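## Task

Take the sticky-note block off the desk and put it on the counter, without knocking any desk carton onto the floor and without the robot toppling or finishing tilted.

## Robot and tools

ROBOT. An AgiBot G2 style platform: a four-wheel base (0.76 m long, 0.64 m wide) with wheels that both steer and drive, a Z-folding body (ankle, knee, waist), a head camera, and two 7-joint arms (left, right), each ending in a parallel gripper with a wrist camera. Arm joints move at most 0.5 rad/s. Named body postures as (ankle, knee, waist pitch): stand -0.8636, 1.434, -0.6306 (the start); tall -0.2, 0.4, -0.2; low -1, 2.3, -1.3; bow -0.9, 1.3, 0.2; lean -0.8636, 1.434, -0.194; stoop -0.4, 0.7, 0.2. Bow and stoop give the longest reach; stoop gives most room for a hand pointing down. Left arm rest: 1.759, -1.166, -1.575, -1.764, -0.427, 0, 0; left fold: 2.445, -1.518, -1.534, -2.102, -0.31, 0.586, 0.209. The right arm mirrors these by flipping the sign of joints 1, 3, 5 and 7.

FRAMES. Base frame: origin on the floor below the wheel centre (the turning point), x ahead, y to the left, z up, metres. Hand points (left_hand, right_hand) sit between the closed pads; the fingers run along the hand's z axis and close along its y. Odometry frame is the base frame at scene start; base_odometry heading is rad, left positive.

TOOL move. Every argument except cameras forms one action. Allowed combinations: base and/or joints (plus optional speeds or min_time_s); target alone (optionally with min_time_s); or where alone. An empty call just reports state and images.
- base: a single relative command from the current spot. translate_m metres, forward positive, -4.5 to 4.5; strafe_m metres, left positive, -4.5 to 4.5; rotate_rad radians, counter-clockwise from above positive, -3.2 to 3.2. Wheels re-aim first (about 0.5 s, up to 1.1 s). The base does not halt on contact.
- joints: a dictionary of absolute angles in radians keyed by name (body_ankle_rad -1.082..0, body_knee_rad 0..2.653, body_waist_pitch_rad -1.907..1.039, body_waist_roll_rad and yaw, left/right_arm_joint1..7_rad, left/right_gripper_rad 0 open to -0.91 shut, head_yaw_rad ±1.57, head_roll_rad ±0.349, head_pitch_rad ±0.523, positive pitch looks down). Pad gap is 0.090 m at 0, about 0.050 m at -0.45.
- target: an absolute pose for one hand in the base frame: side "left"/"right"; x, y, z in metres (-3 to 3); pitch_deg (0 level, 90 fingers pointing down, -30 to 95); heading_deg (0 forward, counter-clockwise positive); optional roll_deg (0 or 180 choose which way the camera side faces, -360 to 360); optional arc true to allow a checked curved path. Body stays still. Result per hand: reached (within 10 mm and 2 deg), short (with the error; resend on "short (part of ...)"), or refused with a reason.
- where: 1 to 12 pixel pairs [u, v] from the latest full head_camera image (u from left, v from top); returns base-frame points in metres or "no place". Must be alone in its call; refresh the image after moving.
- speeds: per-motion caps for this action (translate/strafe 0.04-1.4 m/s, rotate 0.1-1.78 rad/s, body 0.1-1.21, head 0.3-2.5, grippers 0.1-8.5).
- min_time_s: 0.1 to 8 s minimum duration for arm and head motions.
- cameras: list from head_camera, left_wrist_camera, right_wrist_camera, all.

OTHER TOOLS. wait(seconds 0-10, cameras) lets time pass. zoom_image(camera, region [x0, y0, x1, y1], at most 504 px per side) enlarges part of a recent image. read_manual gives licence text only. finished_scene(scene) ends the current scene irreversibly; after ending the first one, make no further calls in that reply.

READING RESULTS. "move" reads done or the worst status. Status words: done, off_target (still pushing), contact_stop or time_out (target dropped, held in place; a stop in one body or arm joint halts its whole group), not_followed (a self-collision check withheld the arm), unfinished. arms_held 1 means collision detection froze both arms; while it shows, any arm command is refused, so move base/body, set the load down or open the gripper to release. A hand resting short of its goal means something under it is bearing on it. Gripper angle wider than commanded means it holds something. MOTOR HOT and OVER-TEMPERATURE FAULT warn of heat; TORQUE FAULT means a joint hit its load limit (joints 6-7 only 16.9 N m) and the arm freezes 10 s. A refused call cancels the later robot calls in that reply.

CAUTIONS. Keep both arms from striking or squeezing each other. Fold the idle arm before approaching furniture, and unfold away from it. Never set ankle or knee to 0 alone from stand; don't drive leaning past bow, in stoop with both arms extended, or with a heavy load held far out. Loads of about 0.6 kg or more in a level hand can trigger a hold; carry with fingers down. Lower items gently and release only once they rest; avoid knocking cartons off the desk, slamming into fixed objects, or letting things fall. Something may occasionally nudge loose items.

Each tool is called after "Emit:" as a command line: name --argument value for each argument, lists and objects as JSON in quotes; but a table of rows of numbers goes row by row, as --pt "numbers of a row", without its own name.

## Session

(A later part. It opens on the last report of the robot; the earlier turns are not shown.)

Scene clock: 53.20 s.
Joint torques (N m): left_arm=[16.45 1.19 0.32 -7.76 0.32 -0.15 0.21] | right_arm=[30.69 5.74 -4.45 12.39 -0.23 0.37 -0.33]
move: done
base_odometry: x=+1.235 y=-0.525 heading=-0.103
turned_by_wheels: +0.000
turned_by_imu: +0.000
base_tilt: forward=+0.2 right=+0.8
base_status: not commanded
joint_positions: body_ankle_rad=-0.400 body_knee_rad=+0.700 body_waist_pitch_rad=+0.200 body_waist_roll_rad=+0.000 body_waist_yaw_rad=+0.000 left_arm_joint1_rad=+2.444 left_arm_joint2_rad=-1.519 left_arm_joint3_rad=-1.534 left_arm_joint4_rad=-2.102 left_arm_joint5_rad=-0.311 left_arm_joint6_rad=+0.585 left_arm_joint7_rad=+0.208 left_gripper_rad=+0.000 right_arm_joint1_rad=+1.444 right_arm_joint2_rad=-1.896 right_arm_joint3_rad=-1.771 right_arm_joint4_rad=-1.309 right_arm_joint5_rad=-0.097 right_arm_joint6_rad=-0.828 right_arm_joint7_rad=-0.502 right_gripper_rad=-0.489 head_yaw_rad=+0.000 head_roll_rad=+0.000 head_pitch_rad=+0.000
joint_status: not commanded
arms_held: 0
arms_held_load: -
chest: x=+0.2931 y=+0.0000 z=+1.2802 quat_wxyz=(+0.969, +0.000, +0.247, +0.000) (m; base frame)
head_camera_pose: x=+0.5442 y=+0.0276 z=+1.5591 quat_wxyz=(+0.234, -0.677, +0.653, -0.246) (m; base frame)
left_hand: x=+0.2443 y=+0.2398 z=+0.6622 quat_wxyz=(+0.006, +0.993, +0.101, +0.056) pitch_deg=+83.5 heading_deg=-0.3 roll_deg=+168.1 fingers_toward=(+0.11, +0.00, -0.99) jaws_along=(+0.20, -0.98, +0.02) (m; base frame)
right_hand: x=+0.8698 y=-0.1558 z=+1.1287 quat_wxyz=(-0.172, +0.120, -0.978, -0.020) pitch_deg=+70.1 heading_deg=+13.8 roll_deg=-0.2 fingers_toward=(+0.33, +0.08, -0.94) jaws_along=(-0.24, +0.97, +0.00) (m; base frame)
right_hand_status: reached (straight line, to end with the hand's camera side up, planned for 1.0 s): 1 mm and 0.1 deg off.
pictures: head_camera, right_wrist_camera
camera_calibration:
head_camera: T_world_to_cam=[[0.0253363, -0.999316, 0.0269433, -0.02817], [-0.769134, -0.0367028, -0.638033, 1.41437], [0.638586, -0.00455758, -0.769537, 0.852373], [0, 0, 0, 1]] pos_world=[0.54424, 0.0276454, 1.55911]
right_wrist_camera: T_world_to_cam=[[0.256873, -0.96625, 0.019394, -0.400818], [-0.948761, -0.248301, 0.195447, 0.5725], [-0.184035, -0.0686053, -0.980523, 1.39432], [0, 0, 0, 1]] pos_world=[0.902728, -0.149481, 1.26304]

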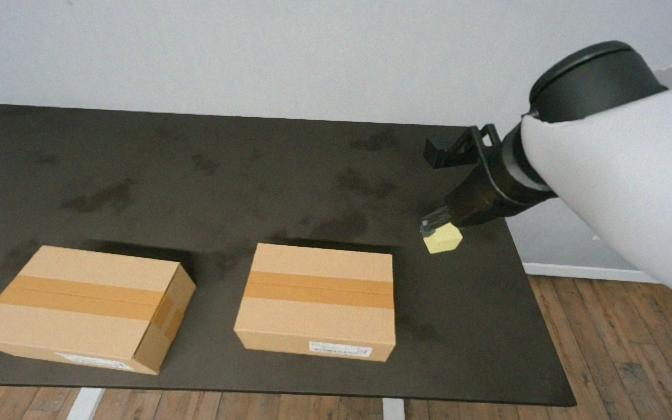

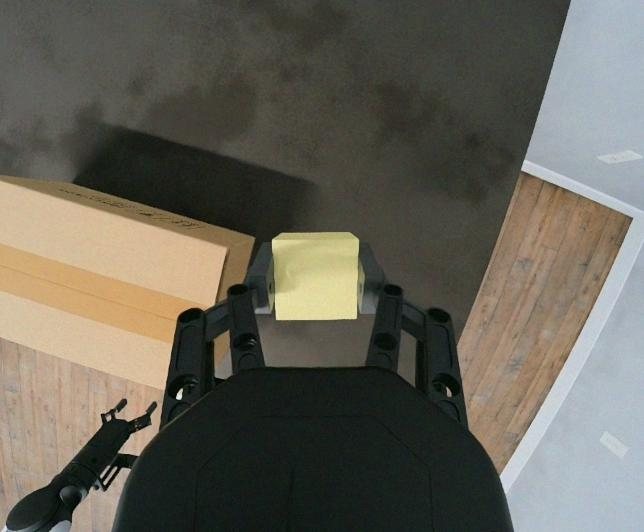

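Emit:
move --base '{"translate_m":-0.7}'

Emit:
move --base '{"rotate_rad":-3.12}' --joints '{"head_pitch_rad":-0.4}' --speeds '{"rotate_rad":1.0}' --cameras '["head_camera"]'

Scene clock: 59.10 s.
Joint torques (N m): left_arm=[16.2 1 0.43 -8.03 0.2 -0.1 0.26] | right_arm=[30.49 6.13 -4.43 12.62 -0.09 0.68 -0.25]
move: done
base_odometry: x=+0.538 y=-0.454 heading=-0.102
turned_by_wheels: +0.000
turned_by_imu: -0.002
base_tilt: forward=+0.3 right=+0.8
base_status: done
joint_positions: body_ankle_rad=-0.400 body_knee_rad=+0.700 body_waist_pitch_rad=+0.200 body_waist_roll_rad=+0.000 body_waist_yaw_rad=+0.000 left_arm_joint1_rad=+2.445 left_arm_joint2_rad=-1.519 left_arm_joint3_rad=-1.534 left_arm_joint4_rad=-2.102 left_arm_joint5_rad=-0.311 left_arm_joint6_rad=+0.585 left_arm_joint7_rad=+0.208 left_gripper_rad=+0.000 right_arm_joint1_rad=+1.445 right_arm_joint2_rad=-1.895 right_arm_joint3_rad=-1.771 right_arm_joint4_rad=-1.309 right_arm_joint5_rad=-0.097 right_arm_joint6_rad=-0.829 right_arm_joint7_rad=-0.502 right_gripper_rad=-0.489 head_yaw_rad=+0.000 head_roll_rad=+0.000 head_pitch_rad=+0.000
joint_status: not commanded
arms_held: 0
arms_held_load: -
chest: x=+0.2933 y=+0.0000 z=+1.2801 quat_wxyz=(+0.969, +0.000, +0.247, +0.000) (m; base frame)
head_camera_pose: x=+0.5445 y=+0.0276 z=+1.5590 quat_wxyz=(+0.234, -0.677, +0.653, -0.246) (m; base frame)
left_hand: x=+0.2435 y=+0.2398 z=+0.6621 quat_wxyz=(+0.006, +0.993, +0.101, +0.055) pitch_deg=+83.6 heading_deg=-0.3 roll_deg=+168.1 fingers_toward=(+0.11, +0.00, -0.99) jaws_along=(+0.20, -0.98, +0.02) (m; base frame)
right_hand: x=+0.8696 y=-0.1558 z=+1.1289 quat_wxyz=(-0.171, +0.120, -0.978, -0.021) pitch_deg=+70.1 heading_deg=+13.9 roll_deg=-0.1 fingers_toward=(+0.33, +0.08, -0.94) jaws_along=(-0.24, +0.97, +0.00) (m; base frame)
pictures: none

Scene clock: 64.20 s.
Joint torques (N m): left_arm=[16.35 0.81 0.5 -8.05 0.39 -0.12 0.25] | right_arm=[30.77 5.2 -4.47 12.89 0.02 0.66 -0.25]
move: done
base_odometry: x=+0.538 y=-0.455 heading=+3.061
turned_by_wheels: -3.120
turned_by_imu: -3.100
base_tilt: forward=+0.4 right=+0.9
base_status: done
joint_positions: body_ankle_rad=-0.400 body_knee_rad=+0.700 body_waist_pitch_rad=+0.200 body_waist_roll_rad=+0.000 body_waist_yaw_rad=+0.000 left_arm_joint1_rad=+2.444 left_arm_joint2_rad=-1.518 left_arm_joint3_rad=-1.534 left_arm_joint4_rad=-2.102 left_arm_joint5_rad=-0.311 left_arm_joint6_rad=+0.585 left_arm_joint7_rad=+0.208 left_gripper_rad=+0.000 right_arm_joint1_rad=+1.445 right_arm_joint2_rad=-1.893 right_arm_joint3_rad=-1.771 right_arm_joint4_rad=-1.310 right_arm_joint5_rad=-0.098 right_arm_joint6_rad=-0.829 right_arm_joint7_rad=-0.503 right_gripper_rad=-0.489 head_yaw_rad=+0.000 head_roll_rad=+0.000 head_pitch_rad=-0.400
joint_status: all done
arms_held: 0
arms_held_load: -
chest: x=+0.2934 y=+0.0000 z=+1.2801 quat_wxyz=(+0.969, +0.000, +0.247, +0.000) (m; base frame)
head_camera_pose: x=+0.5152 y=+0.0276 z=+1.6083 quat_wxyz=(+0.359, -0.614, +0.594, -0.375) (m; base frame)
left_hand: x=+0.2442 y=+0.2400 z=+0.6620 quat_wxyz=(+0.006, +0.993, +0.101, +0.056) pitch_deg=+83.6 heading_deg=-0.2 roll_deg=+168.2 fingers_toward=(+0.11, +0.00, -0.99) jaws_along=(+0.20, -0.98, +0.02) (m; base frame)
right_hand: x=+0.8697 y=-0.1565 z=+1.1286 quat_wxyz=(-0.171, +0.119, -0.978, -0.021) pitch_deg=+70.1 heading_deg=+14.1 roll_deg=+0.2 fingers_toward=(+0.33, +0.08, -0.94) jaws_along=(-0.24, +0.97, +0.00) (m; base frame)
pictures: head_camera
camera_calibration:
head_camera: T_world_to_cam=[[0.0124483, -0.999325, 0.034554, -0.0344572], [-0.460234, -0.0364048, -0.887051, 1.66469], [0.88771, -0.00486068, -0.460376, 0.283224], [0, 0, 0, 1]] pos_world=[0.515155, 0.0275455, 1.60825]

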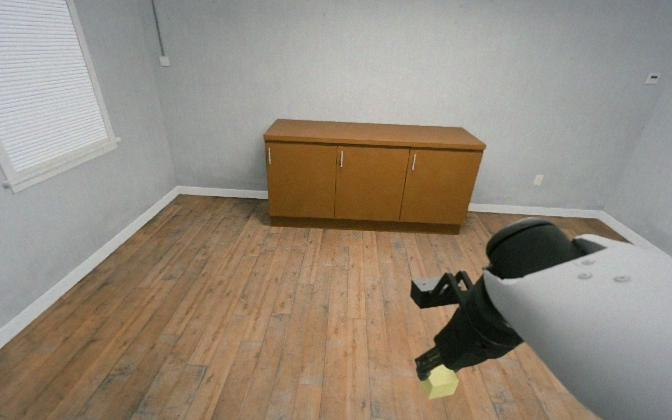

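Emit:
move --pt "267 139" --pt "480 149" --pt "370 144" --pt "370 132"

Scene clock: 64.73 s.
Joint torques (N m): left_arm=[16.54 0.8 0.39 -8.08 0.32 -0.14 0.2] | right_arm=[29.62 4.32 -4.39 12.53 -0.01 0.52 -0.18]
base_odometry: x=+0.538 y=-0.455 heading=+3.061
turned_by_wheels: +0.000
turned_by_imu: +0.000
base_tilt: forward=+0.3 right=+0.8
where, head_camera: pixel (267, 139): x +3.021, y +0.576, z +0.913; pixel (480, 149): x +3.018, y -1.113, z +0.898; pixel (370, 144): x +3.018, y -0.239, z +0.905; pixel (370, 132): x +3.244, y -0.254, z +0.945. By the robot's depth camera.
base_status: done
joint_positions: body_ankle_rad=-0.400 body_knee_rad=+0.700 body_waist_pitch_rad=+0.200 body_waist_roll_rad=+0.000 body_waist_yaw_rad=+0.000 left_arm_joint1_rad=+2.444 left_arm_joint2_rad=-1.518 left_arm_joint3_rad=-1.534 left_arm_joint4_rad=-2.102 left_arm_joint5_rad=-0.311 left_arm_joint6_rad=+0.585 left_arm_joint7_rad=+0.208 left_gripper_rad=+0.000 right_arm_joint1_rad=+1.445 right_arm_joint2_rad=-1.893 right_arm_joint3_rad=-1.771 right_arm_joint4_rad=-1.310 right_arm_joint5_rad=-0.098 right_arm_joint6_rad=-0.829 right_arm_joint7_rad=-0.503 right_gripper_rad=-0.489 head_yaw_rad=+0.000 head_roll_rad=+0.000 head_pitch_rad=-0.400
joint_status: all done
arms_held: 0
arms_held_load: -
chest: x=+0.2934 y=+0.0000 z=+1.2801 quat_wxyz=(+0.969, +0.000, +0.247, +0.000) (m; base frame)
head_camera_pose: x=+0.5152 y=+0.0276 z=+1.6083 quat_wxyz=(+0.359, -0.614, +0.594, -0.375) (m; base frame)
left_hand: x=+0.2442 y=+0.2400 z=+0.6620 quat_wxyz=(+0.006, +0.993, +0.101, +0.056) pitch_deg=+83.6 heading_deg=-0.2 roll_deg=+168.2 fingers_toward=(+0.11, +0.00, -0.99) jaws_along=(+0.20, -0.98, +0.02) (m; base frame)
right_hand: x=+0.8697 y=-0.1565 z=+1.1286 quat_wxyz=(-0.171, +0.119, -0.978, -0.021) pitch_deg=+70.1 heading_deg=+14.1 roll_deg=+0.2 fingers_toward=(+0.33, +0.08, -0.94) jaws_along=(-0.24, +0.97, +0.00) (m; base frame)
pictures: none

Emit:
move --base '{"translate_m":2.4}' --joints '{"head_pitch_rad":0}' --speeds '{"translate_m":0.65}'

Emit:
move --target '{"side":"right","x":0.88,"y":-0.156,"z":0.98,"pitch_deg":72,"heading_deg":14,"roll_deg":0}' --cameras '["head_camera","right_wrist_camera"]'

Emit:
move --pt "336 200" --pt "336 260" --pt "380 240" --pt "250 300"

Scene clock: 72.77 s.
Joint torques (N m): left_arm=[16.8 0.91 0.47 -7.9 0.33 -0.08 0.22] | right_arm=[30.6 4.44 -4.59 12.5 0.27 0.47 -0.29]
move: done
base_odometry: x=-1.855 y=-0.272 heading=+3.065
turned_by_wheels: +0.004
turned_by_imu: +0.000
base_tilt: forward=+0.3 right=+0.8
base_status: done
joint_positions: body_ankle_rad=-0.400 body_knee_rad=+0.700 body_waist_pitch_rad=+0.200 body_waist_roll_rad=+0.000 body_waist_yaw_rad=+0.000 left_arm_joint1_rad=+2.444 left_arm_joint2_rad=-1.518 left_arm_joint3_rad=-1.534 left_arm_joint4_rad=-2.102 left_arm_joint5_rad=-0.311 left_arm_joint6_rad=+0.585 left_arm_joint7_rad=+0.208 left_gripper_rad=+0.000 right_arm_joint1_rad=+1.444 right_arm_joint2_rad=-1.893 right_arm_joint3_rad=-1.771 right_arm_joint4_rad=-1.309 right_arm_joint5_rad=-0.098 right_arm_joint6_rad=-0.828 right_arm_joint7_rad=-0.503 right_gripper_rad=-0.489 head_yaw_rad=+0.000 head_roll_rad=+0.000 head_pitch_rad=+0.000
joint_status: all done
arms_held: 0
arms_held_load: -
chest: x=+0.2936 y=+0.0000 z=+1.2800 quat_wxyz=(+0.969, +0.000, +0.248, +0.000) (m; base frame)
head_camera_pose: x=+0.5449 y=+0.0276 z=+1.5587 quat_wxyz=(+0.234, -0.677, +0.654, -0.246) (m; base frame)
left_hand: x=+0.2449 y=+0.2400 z=+0.6620 quat_wxyz=(+0.006, +0.993, +0.101, +0.056) pitch_deg=+83.5 heading_deg=-0.2 roll_deg=+168.2 fingers_toward=(+0.11, +0.00, -0.99) jaws_along=(+0.20, -0.98, +0.02) (m; base frame)
right_hand: x=+0.8699 y=-0.1562 z=+1.1281 quat_wxyz=(-0.171, +0.120, -0.978, -0.021) pitch_deg=+70.2 heading_deg=+14.1 roll_deg=+0.2 fingers_toward=(+0.33, +0.08, -0.94) jaws_along=(-0.24, +0.97, +0.00) (m; base frame)
pictures: none

Scene clock: 74.23 s.
Joint torques (N m): left_arm=[16.81 1.25 0.48 -7.89 0.34 -0.04 0.24] | right_arm=[32.44 4.45 -4.79 11.14 0.53 0.75 0.17]
move: done
base_odometry: x=-1.855 y=-0.272 heading=+3.065
turned_by_wheels: +0.000
turned_by_imu: +0.000
base_tilt: forward=+0.2 right=+0.9
base_status: not commanded
joint_positions: body_ankle_rad=-0.400 body_knee_rad=+0.700 body_waist_pitch_rad=+0.200 body_waist_roll_rad=+0.000 body_waist_yaw_rad=+0.000 left_arm_joint1_rad=+2.444 left_arm_joint2_rad=-1.518 left_arm_joint3_rad=-1.534 left_arm_joint4_rad=-2.102 left_arm_joint5_rad=-0.311 left_arm_joint6_rad=+0.585 left_arm_joint7_rad=+0.208 left_gripper_rad=+0.000 right_arm_joint1_rad=+1.140 right_arm_joint2_rad=-1.909 right_arm_joint3_rad=-1.785 right_arm_joint4_rad=-1.298 right_arm_joint5_rad=+0.025 right_arm_joint6_rad=-0.595 right_arm_joint7_rad=-0.371 right_gripper_rad=-0.489 head_yaw_rad=+0.000 head_roll_rad=+0.000 head_pitch_rad=+0.000
joint_status: not commanded
arms_held: 0
arms_held_load: -
chest: x=+0.2936 y=+0.0000 z=+1.2800 quat_wxyz=(+0.969, +0.000, +0.248, +0.000) (m; base frame)
head_camera_pose: x=+0.5449 y=+0.0276 z=+1.5588 quat_wxyz=(+0.234, -0.677, +0.653, -0.246) (m; base frame)
left_hand: x=+0.2448 y=+0.2400 z=+0.6620 quat_wxyz=(+0.006, +0.993, +0.101, +0.056) pitch_deg=+83.6 heading_deg=-0.2 roll_deg=+168.2 fingers_toward=(+0.11, +0.00, -0.99) jaws_along=(+0.20, -0.98, +0.02) (m; base frame)
right_hand: x=+0.8790 y=-0.1552 z=+0.9793 quat_wxyz=(-0.154, +0.121, -0.980, -0.019) pitch_deg=+72.2 heading_deg=+14.1 roll_deg=+0.0 fingers_toward=(+0.30, +0.07, -0.95) jaws_along=(-0.24, +0.97, +0.00) (m; base frame)
right_hand_status: reached (straight line, to end with the hand's camera side up, planned for 1.0 s): 1 mm and 0.2 deg off.
pictures: head_camera, right_wrist_camera
camera_calibration:
head_camera: T_world_to_cam=[[0.025134, -0.999323, 0.0268808, -0.0279717], [-0.769509, -0.0365046, -0.637592, 1.41423], [0.638141, -0.00465978, -0.769905, 0.852515], [0, 0, 0, 1]] pos_world=[0.544939, 0.0276455, 1.55881]
right_wrist_camera: T_world_to_cam=[[0.259433, -0.965604, 0.0174109, -0.399919], [-0.940753, -0.248598, 0.230614, 0.569019], [-0.218354, -0.0762083, -0.97289, 1.27108], [0, 0, 0, 1]] pos_world=[0.916603, -0.14784, 1.11236]

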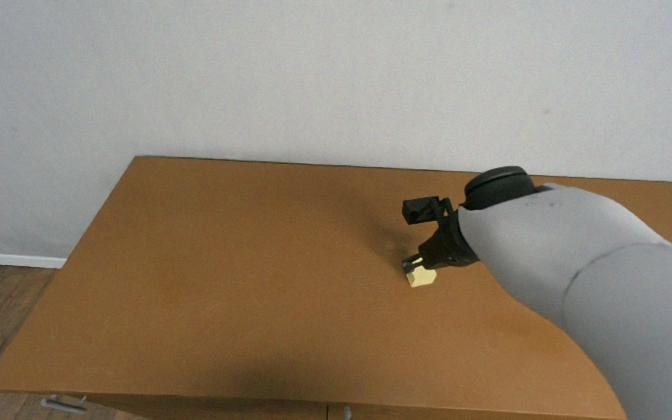

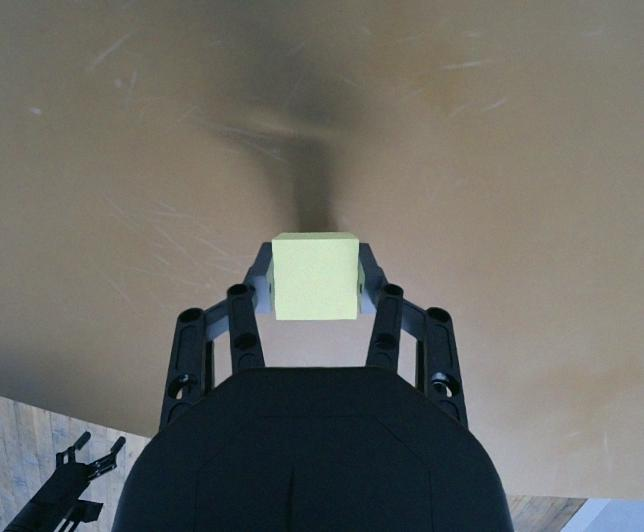

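Scene clock: 74.23 s.
Joint torques (N m): left_arm=[16.81 1.25 0.48 -7.89 0.34 -0.04 0.24] | right_arm=[32.44 4.45 -4.79 11.14 0.53 0.75 0.17]
base_odometry: x=-1.855 y=-0.272 heading=+3.065
turned_by_wheels: +0.000
turned_by_imu: +0.000
base_tilt: forward=+0.2 right=+0.9
where, head_camera: pixel (336, 200): x +1.108, y +0.023, z +0.918; pixel (336, 260): x +0.923, y +0.019, z +0.922; pixel (380, 240): x +0.984, y -0.085, z +0.920; pixel (250, 300): x +0.823, y +0.195, z +0.919. By the robot's depth camera.
base_status: not commanded
joint_positions: body_ankle_rad=-0.400 body_knee_rad=+0.700 body_waist_pitch_rad=+0.200 body_waist_roll_rad=+0.000 body_waist_yaw_rad=+0.000 left_arm_joint1_rad=+2.444 left_arm_joint2_rad=-1.518 left_arm_joint3_rad=-1.534 left_arm_joint4_rad=-2.102 left_arm_joint5_rad=-0.311 left_arm_joint6_rad=+0.585 left_arm_joint7_rad=+0.208 left_gripper_rad=+0.000 right_arm_joint1_rad=+1.140 right_arm_joint2_rad=-1.909 right_arm_joint3_rad=-1.785 right_arm_joint4_rad=-1.298 right_arm_joint5_rad=+0.025 right_arm_joint6_rad=-0.595 right_arm_joint7_rad=-0.371 right_gripper_rad=-0.489 head_yaw_rad=+0.000 head_roll_rad=+0.000 head_pitch_rad=+0.000
joint_status: not commanded
arms_held: 0
arms_held_load: -
chest: x=+0.2936 y=+0.0000 z=+1.2800 quat_wxyz=(+0.969, +0.000, +0.248, +0.000) (m; base frame)
head_camera_pose: x=+0.5449 y=+0.0276 z=+1.5588 quat_wxyz=(+0.234, -0.677, +0.653, -0.246) (m; base frame)
left_hand: x=+0.2448 y=+0.2400 z=+0.6620 quat_wxyz=(+0.006, +0.993, +0.101, +0.056) pitch_deg=+83.6 heading_deg=-0.2 roll_deg=+168.2 fingers_toward=(+0.11, +0.00, -0.99) jaws_along=(+0.20, -0.98, +0.02) (m; base frame)
right_hand: x=+0.8790 y=-0.1552 z=+0.9793 quat_wxyz=(-0.154, +0.121, -0.980, -0.019) pitch_deg=+72.2 heading_deg=+14.1 roll_deg=+0.0 fingers_toward=(+0.30, +0.07, -0.95) jaws_along=(-0.24, +0.97, +0.00) (m; base frame)
right_hand_status: reached (straight line, to end with the hand's camera side up, planned for 1.0 s): 1 mm and 0.2 deg off.
pictures: none

Emit:
move --target '{"side":"right","x":0.88,"y":-0.156,"z":0.942,"pitch_deg":72,"heading_deg":14,"roll_deg":0}'

Emit:
move --joints '{"right_gripper_rad":-0.2}' --speeds '{"right_gripper_rad":0.6}'

Emit:
move --target '{"side":"right","x":0.86,"y":-0.156,"z":1.03,"pitch_deg":70,"heading_deg":14,"roll_deg":0}' --cameras '["right_wrist_camera"]'

Scene clock: 76.27 s.
Joint torques (N m): left_arm=[16.83 1.13 0.6 -7.93 0.38 -0.07 0.29] | right_arm=[32.28 3.91 -4.18 10.24 0.21 0.55 -0.16]
move: done
base_odometry: x=-1.855 y=-0.272 heading=+3.065
turned_by_wheels: +0.000
turned_by_imu: +0.000
base_tilt: forward=+0.4 right=+0.8
base_status: not commanded
joint_positions: body_ankle_rad=-0.400 body_knee_rad=+0.700 body_waist_pitch_rad=+0.200 body_waist_roll_rad=+0.000 body_waist_yaw_rad=+0.000 left_arm_joint1_rad=+2.444 left_arm_joint2_rad=-1.518 left_arm_joint3_rad=-1.534 left_arm_joint4_rad=-2.102 left_arm_joint5_rad=-0.311 left_arm_joint6_rad=+0.585 left_arm_joint7_rad=+0.208 left_gripper_rad=+0.000 right_arm_joint1_rad=+1.067 right_arm_joint2_rad=-1.906 right_arm_joint3_rad=-1.789 right_arm_joint4_rad=-1.280 right_arm_joint5_rad=+0.048 right_arm_joint6_rad=-0.530 right_arm_joint7_rad=-0.341 right_gripper_rad=-0.489 head_yaw_rad=+0.000 head_roll_rad=+0.000 head_pitch_rad=+0.000
joint_status: not commanded
arms_held: 0
arms_held_load: -
chest: x=+0.2936 y=+0.0000 z=+1.2800 quat_wxyz=(+0.969, +0.000, +0.248, +0.000) (m; base frame)
head_camera_pose: x=+0.5449 y=+0.0276 z=+1.5588 quat_wxyz=(+0.234, -0.677, +0.653, -0.246) (m; base frame)
left_hand: x=+0.2448 y=+0.2400 z=+0.6620 quat_wxyz=(+0.006, +0.993, +0.101, +0.056) pitch_deg=+83.6 heading_deg=-0.2 roll_deg=+168.2 fingers_toward=(+0.11, +0.00, -0.99) jaws_along=(+0.20, -0.98, +0.02) (m; base frame)
right_hand: x=+0.8843 y=-0.1552 z=+0.9494 quat_wxyz=(-0.161, +0.122, -0.979, -0.018) pitch_deg=+71.3 heading_deg=+13.6 roll_deg=-0.6 fingers_toward=(+0.31, +0.08, -0.95) jaws_along=(-0.24, +0.97, +0.00) (m; base frame)
right_hand_status: reached (straight line, to end with the hand's camera side up, planned for 0.5 s): 9 mm and 0.7 deg off.
pictures: none

Scene clock: 77.60 s.
Joint torques (N m): left_arm=[16.69 0.61 0.3 -7.91 0.46 -0.1 0.23] | right_arm=[33.54 3.28 -4.24 10.31 0.35 0.49 -0.02]
move: done
base_odometry: x=-1.855 y=-0.272 heading=+3.065
turned_by_wheels: +0.000
turned_by_imu: +0.000
base_tilt: forward=+0.3 right=+0.9
base_status: not commanded
joint_positions: body_ankle_rad=-0.400 body_knee_rad=+0.700 body_waist_pitch_rad=+0.200 body_waist_roll_rad=+0.000 body_waist_yaw_rad=+0.000 left_arm_joint1_rad=+2.444 left_arm_joint2_rad=-1.518 left_arm_joint3_rad=-1.534 left_arm_joint4_rad=-2.102 left_arm_joint5_rad=-0.311 left_arm_joint6_rad=+0.585 left_arm_joint7_rad=+0.208 left_gripper_rad=+0.000 right_arm_joint1_rad=+1.067 right_arm_joint2_rad=-1.906 right_arm_joint3_rad=-1.789 right_arm_joint4_rad=-1.281 right_arm_joint5_rad=+0.048 right_arm_joint6_rad=-0.530 right_arm_joint7_rad=-0.341 right_gripper_rad=-0.201 head_yaw_rad=+0.000 head_roll_rad=+0.000 head_pitch_rad=+0.000
joint_status: all done
arms_held: 0
arms_held_load: -
chest: x=+0.2936 y=+0.0000 z=+1.2800 quat_wxyz=(+0.969, +0.000, +0.248, +0.000) (m; base frame)
head_camera_pose: x=+0.5449 y=+0.0276 z=+1.5588 quat_wxyz=(+0.234, -0.677, +0.653, -0.246) (m; base frame)
left_hand: x=+0.2448 y=+0.2400 z=+0.6620 quat_wxyz=(+0.006, +0.993, +0.101, +0.056) pitch_deg=+83.6 heading_deg=-0.2 roll_deg=+168.2 fingers_toward=(+0.11, +0.00, -0.99) jaws_along=(+0.20, -0.98, +0.02) (m; base frame)
right_hand: x=+0.8842 y=-0.1552 z=+0.9493 quat_wxyz=(-0.161, +0.122, -0.979, -0.018) pitch_deg=+71.3 heading_deg=+13.6 roll_deg=-0.6 fingers_toward=(+0.31, +0.08, -0.95) jaws_along=(-0.24, +0.97, +0.00) (m; base frame)
pictures: none

Scene clock: 77.90 s.
Joint torques (N m): left_arm=[16.87 1.09 0.56 -7.86 0.29 -0.11 0.28] | right_arm=[33.19 2.99 -4.29 10.34 0.34 0.46 -0.02]
move: refused
base_odometry: x=-1.855 y=-0.272 heading=+3.065
turned_by_wheels: +0.000
turned_by_imu: +0.000
base_tilt: forward=+0.3 right=+0.9
base_status: not commanded
joint_positions: body_ankle_rad=-0.400 body_knee_rad=+0.700 body_waist_pitch_rad=+0.200 body_waist_roll_rad=+0.000 body_waist_yaw_rad=+0.000 left_arm_joint1_rad=+2.444 left_arm_joint2_rad=-1.518 left_arm_joint3_rad=-1.534 left_arm_joint4_rad=-2.102 left_arm_joint5_rad=-0.311 left_arm_joint6_rad=+0.585 left_arm_joint7_rad=+0.208 left_gripper_rad=+0.000 right_arm_joint1_rad=+1.067 right_arm_joint2_rad=-1.906 right_arm_joint3_rad=-1.789 right_arm_joint4_rad=-1.281 right_arm_joint5_rad=+0.048 right_arm_joint6_rad=-0.530 right_arm_joint7_rad=-0.341 right_gripper_rad=-0.200 head_yaw_rad=+0.000 head_roll_rad=+0.000 head_pitch_rad=+0.000
joint_status: not commanded
arms_held: 0
arms_held_load: -
chest: x=+0.2936 y=+0.0000 z=+1.2800 quat_wxyz=(+0.969, +0.000, +0.248, +0.000) (m; base frame)
head_camera_pose: x=+0.5449 y=+0.0276 z=+1.5588 quat_wxyz=(+0.234, -0.677, +0.653, -0.246) (m; base frame)
left_hand: x=+0.2448 y=+0.2400 z=+0.6620 quat_wxyz=(+0.006, +0.993, +0.101, +0.056) pitch_deg=+83.6 heading_deg=-0.2 roll_deg=+168.2 fingers_toward=(+0.11, +0.00, -0.99) jaws_along=(+0.20, -0.98, +0.02) (m; base frame)
right_hand: x=+0.8842 y=-0.1552 z=+0.9493 quat_wxyz=(-0.161, +0.122, -0.979, -0.018) pitch_deg=+71.3 heading_deg=+13.6 roll_deg=-0.6 fingers_toward=(+0.31, +0.08, -0.95) jaws_along=(-0.24, +0.97, +0.00) (m; base frame)
right_hand_status: refused: the straight line brings the right elbow too near the head, 89% of the way. Nothing moved. A checked arc of 1.5 s passes: it swings the hand 2.0 cm off the straight line and the elbow 14.1 cm from its place (up to 12.5 cm to the robot's right and 6.0 cm upward), to end with the hand's camera side up. The same target with "arc": true plays it.
pictures: right_wrist_camera
camera_calibration:
right_wrist_camera: T_world_to_cam=[[0.259384, -0.965549, 0.0208669, -0.403936], [-0.943971, -0.248904, 0.216717, 0.596793], [-0.204057, -0.0759106, -0.976012, 1.23349], [0, 0, 0, 1]] pos_world=[0.919832, -0.147841, 1.083]

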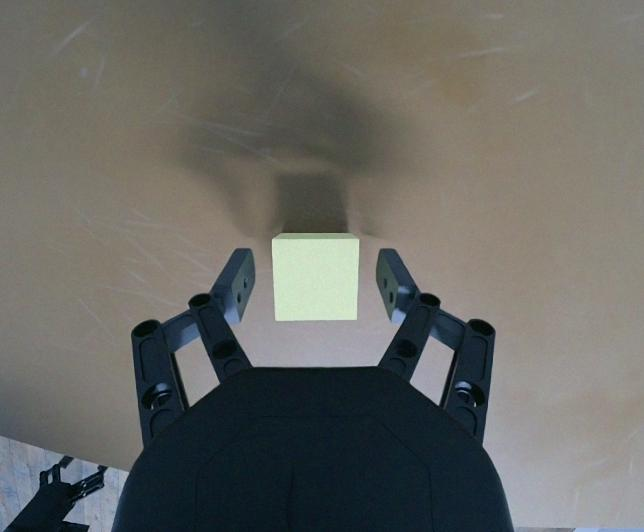

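Released, resting on the counter, fingers clear of it.

Emit:
finished_scene --scene 3

The scene is finished: the task was done.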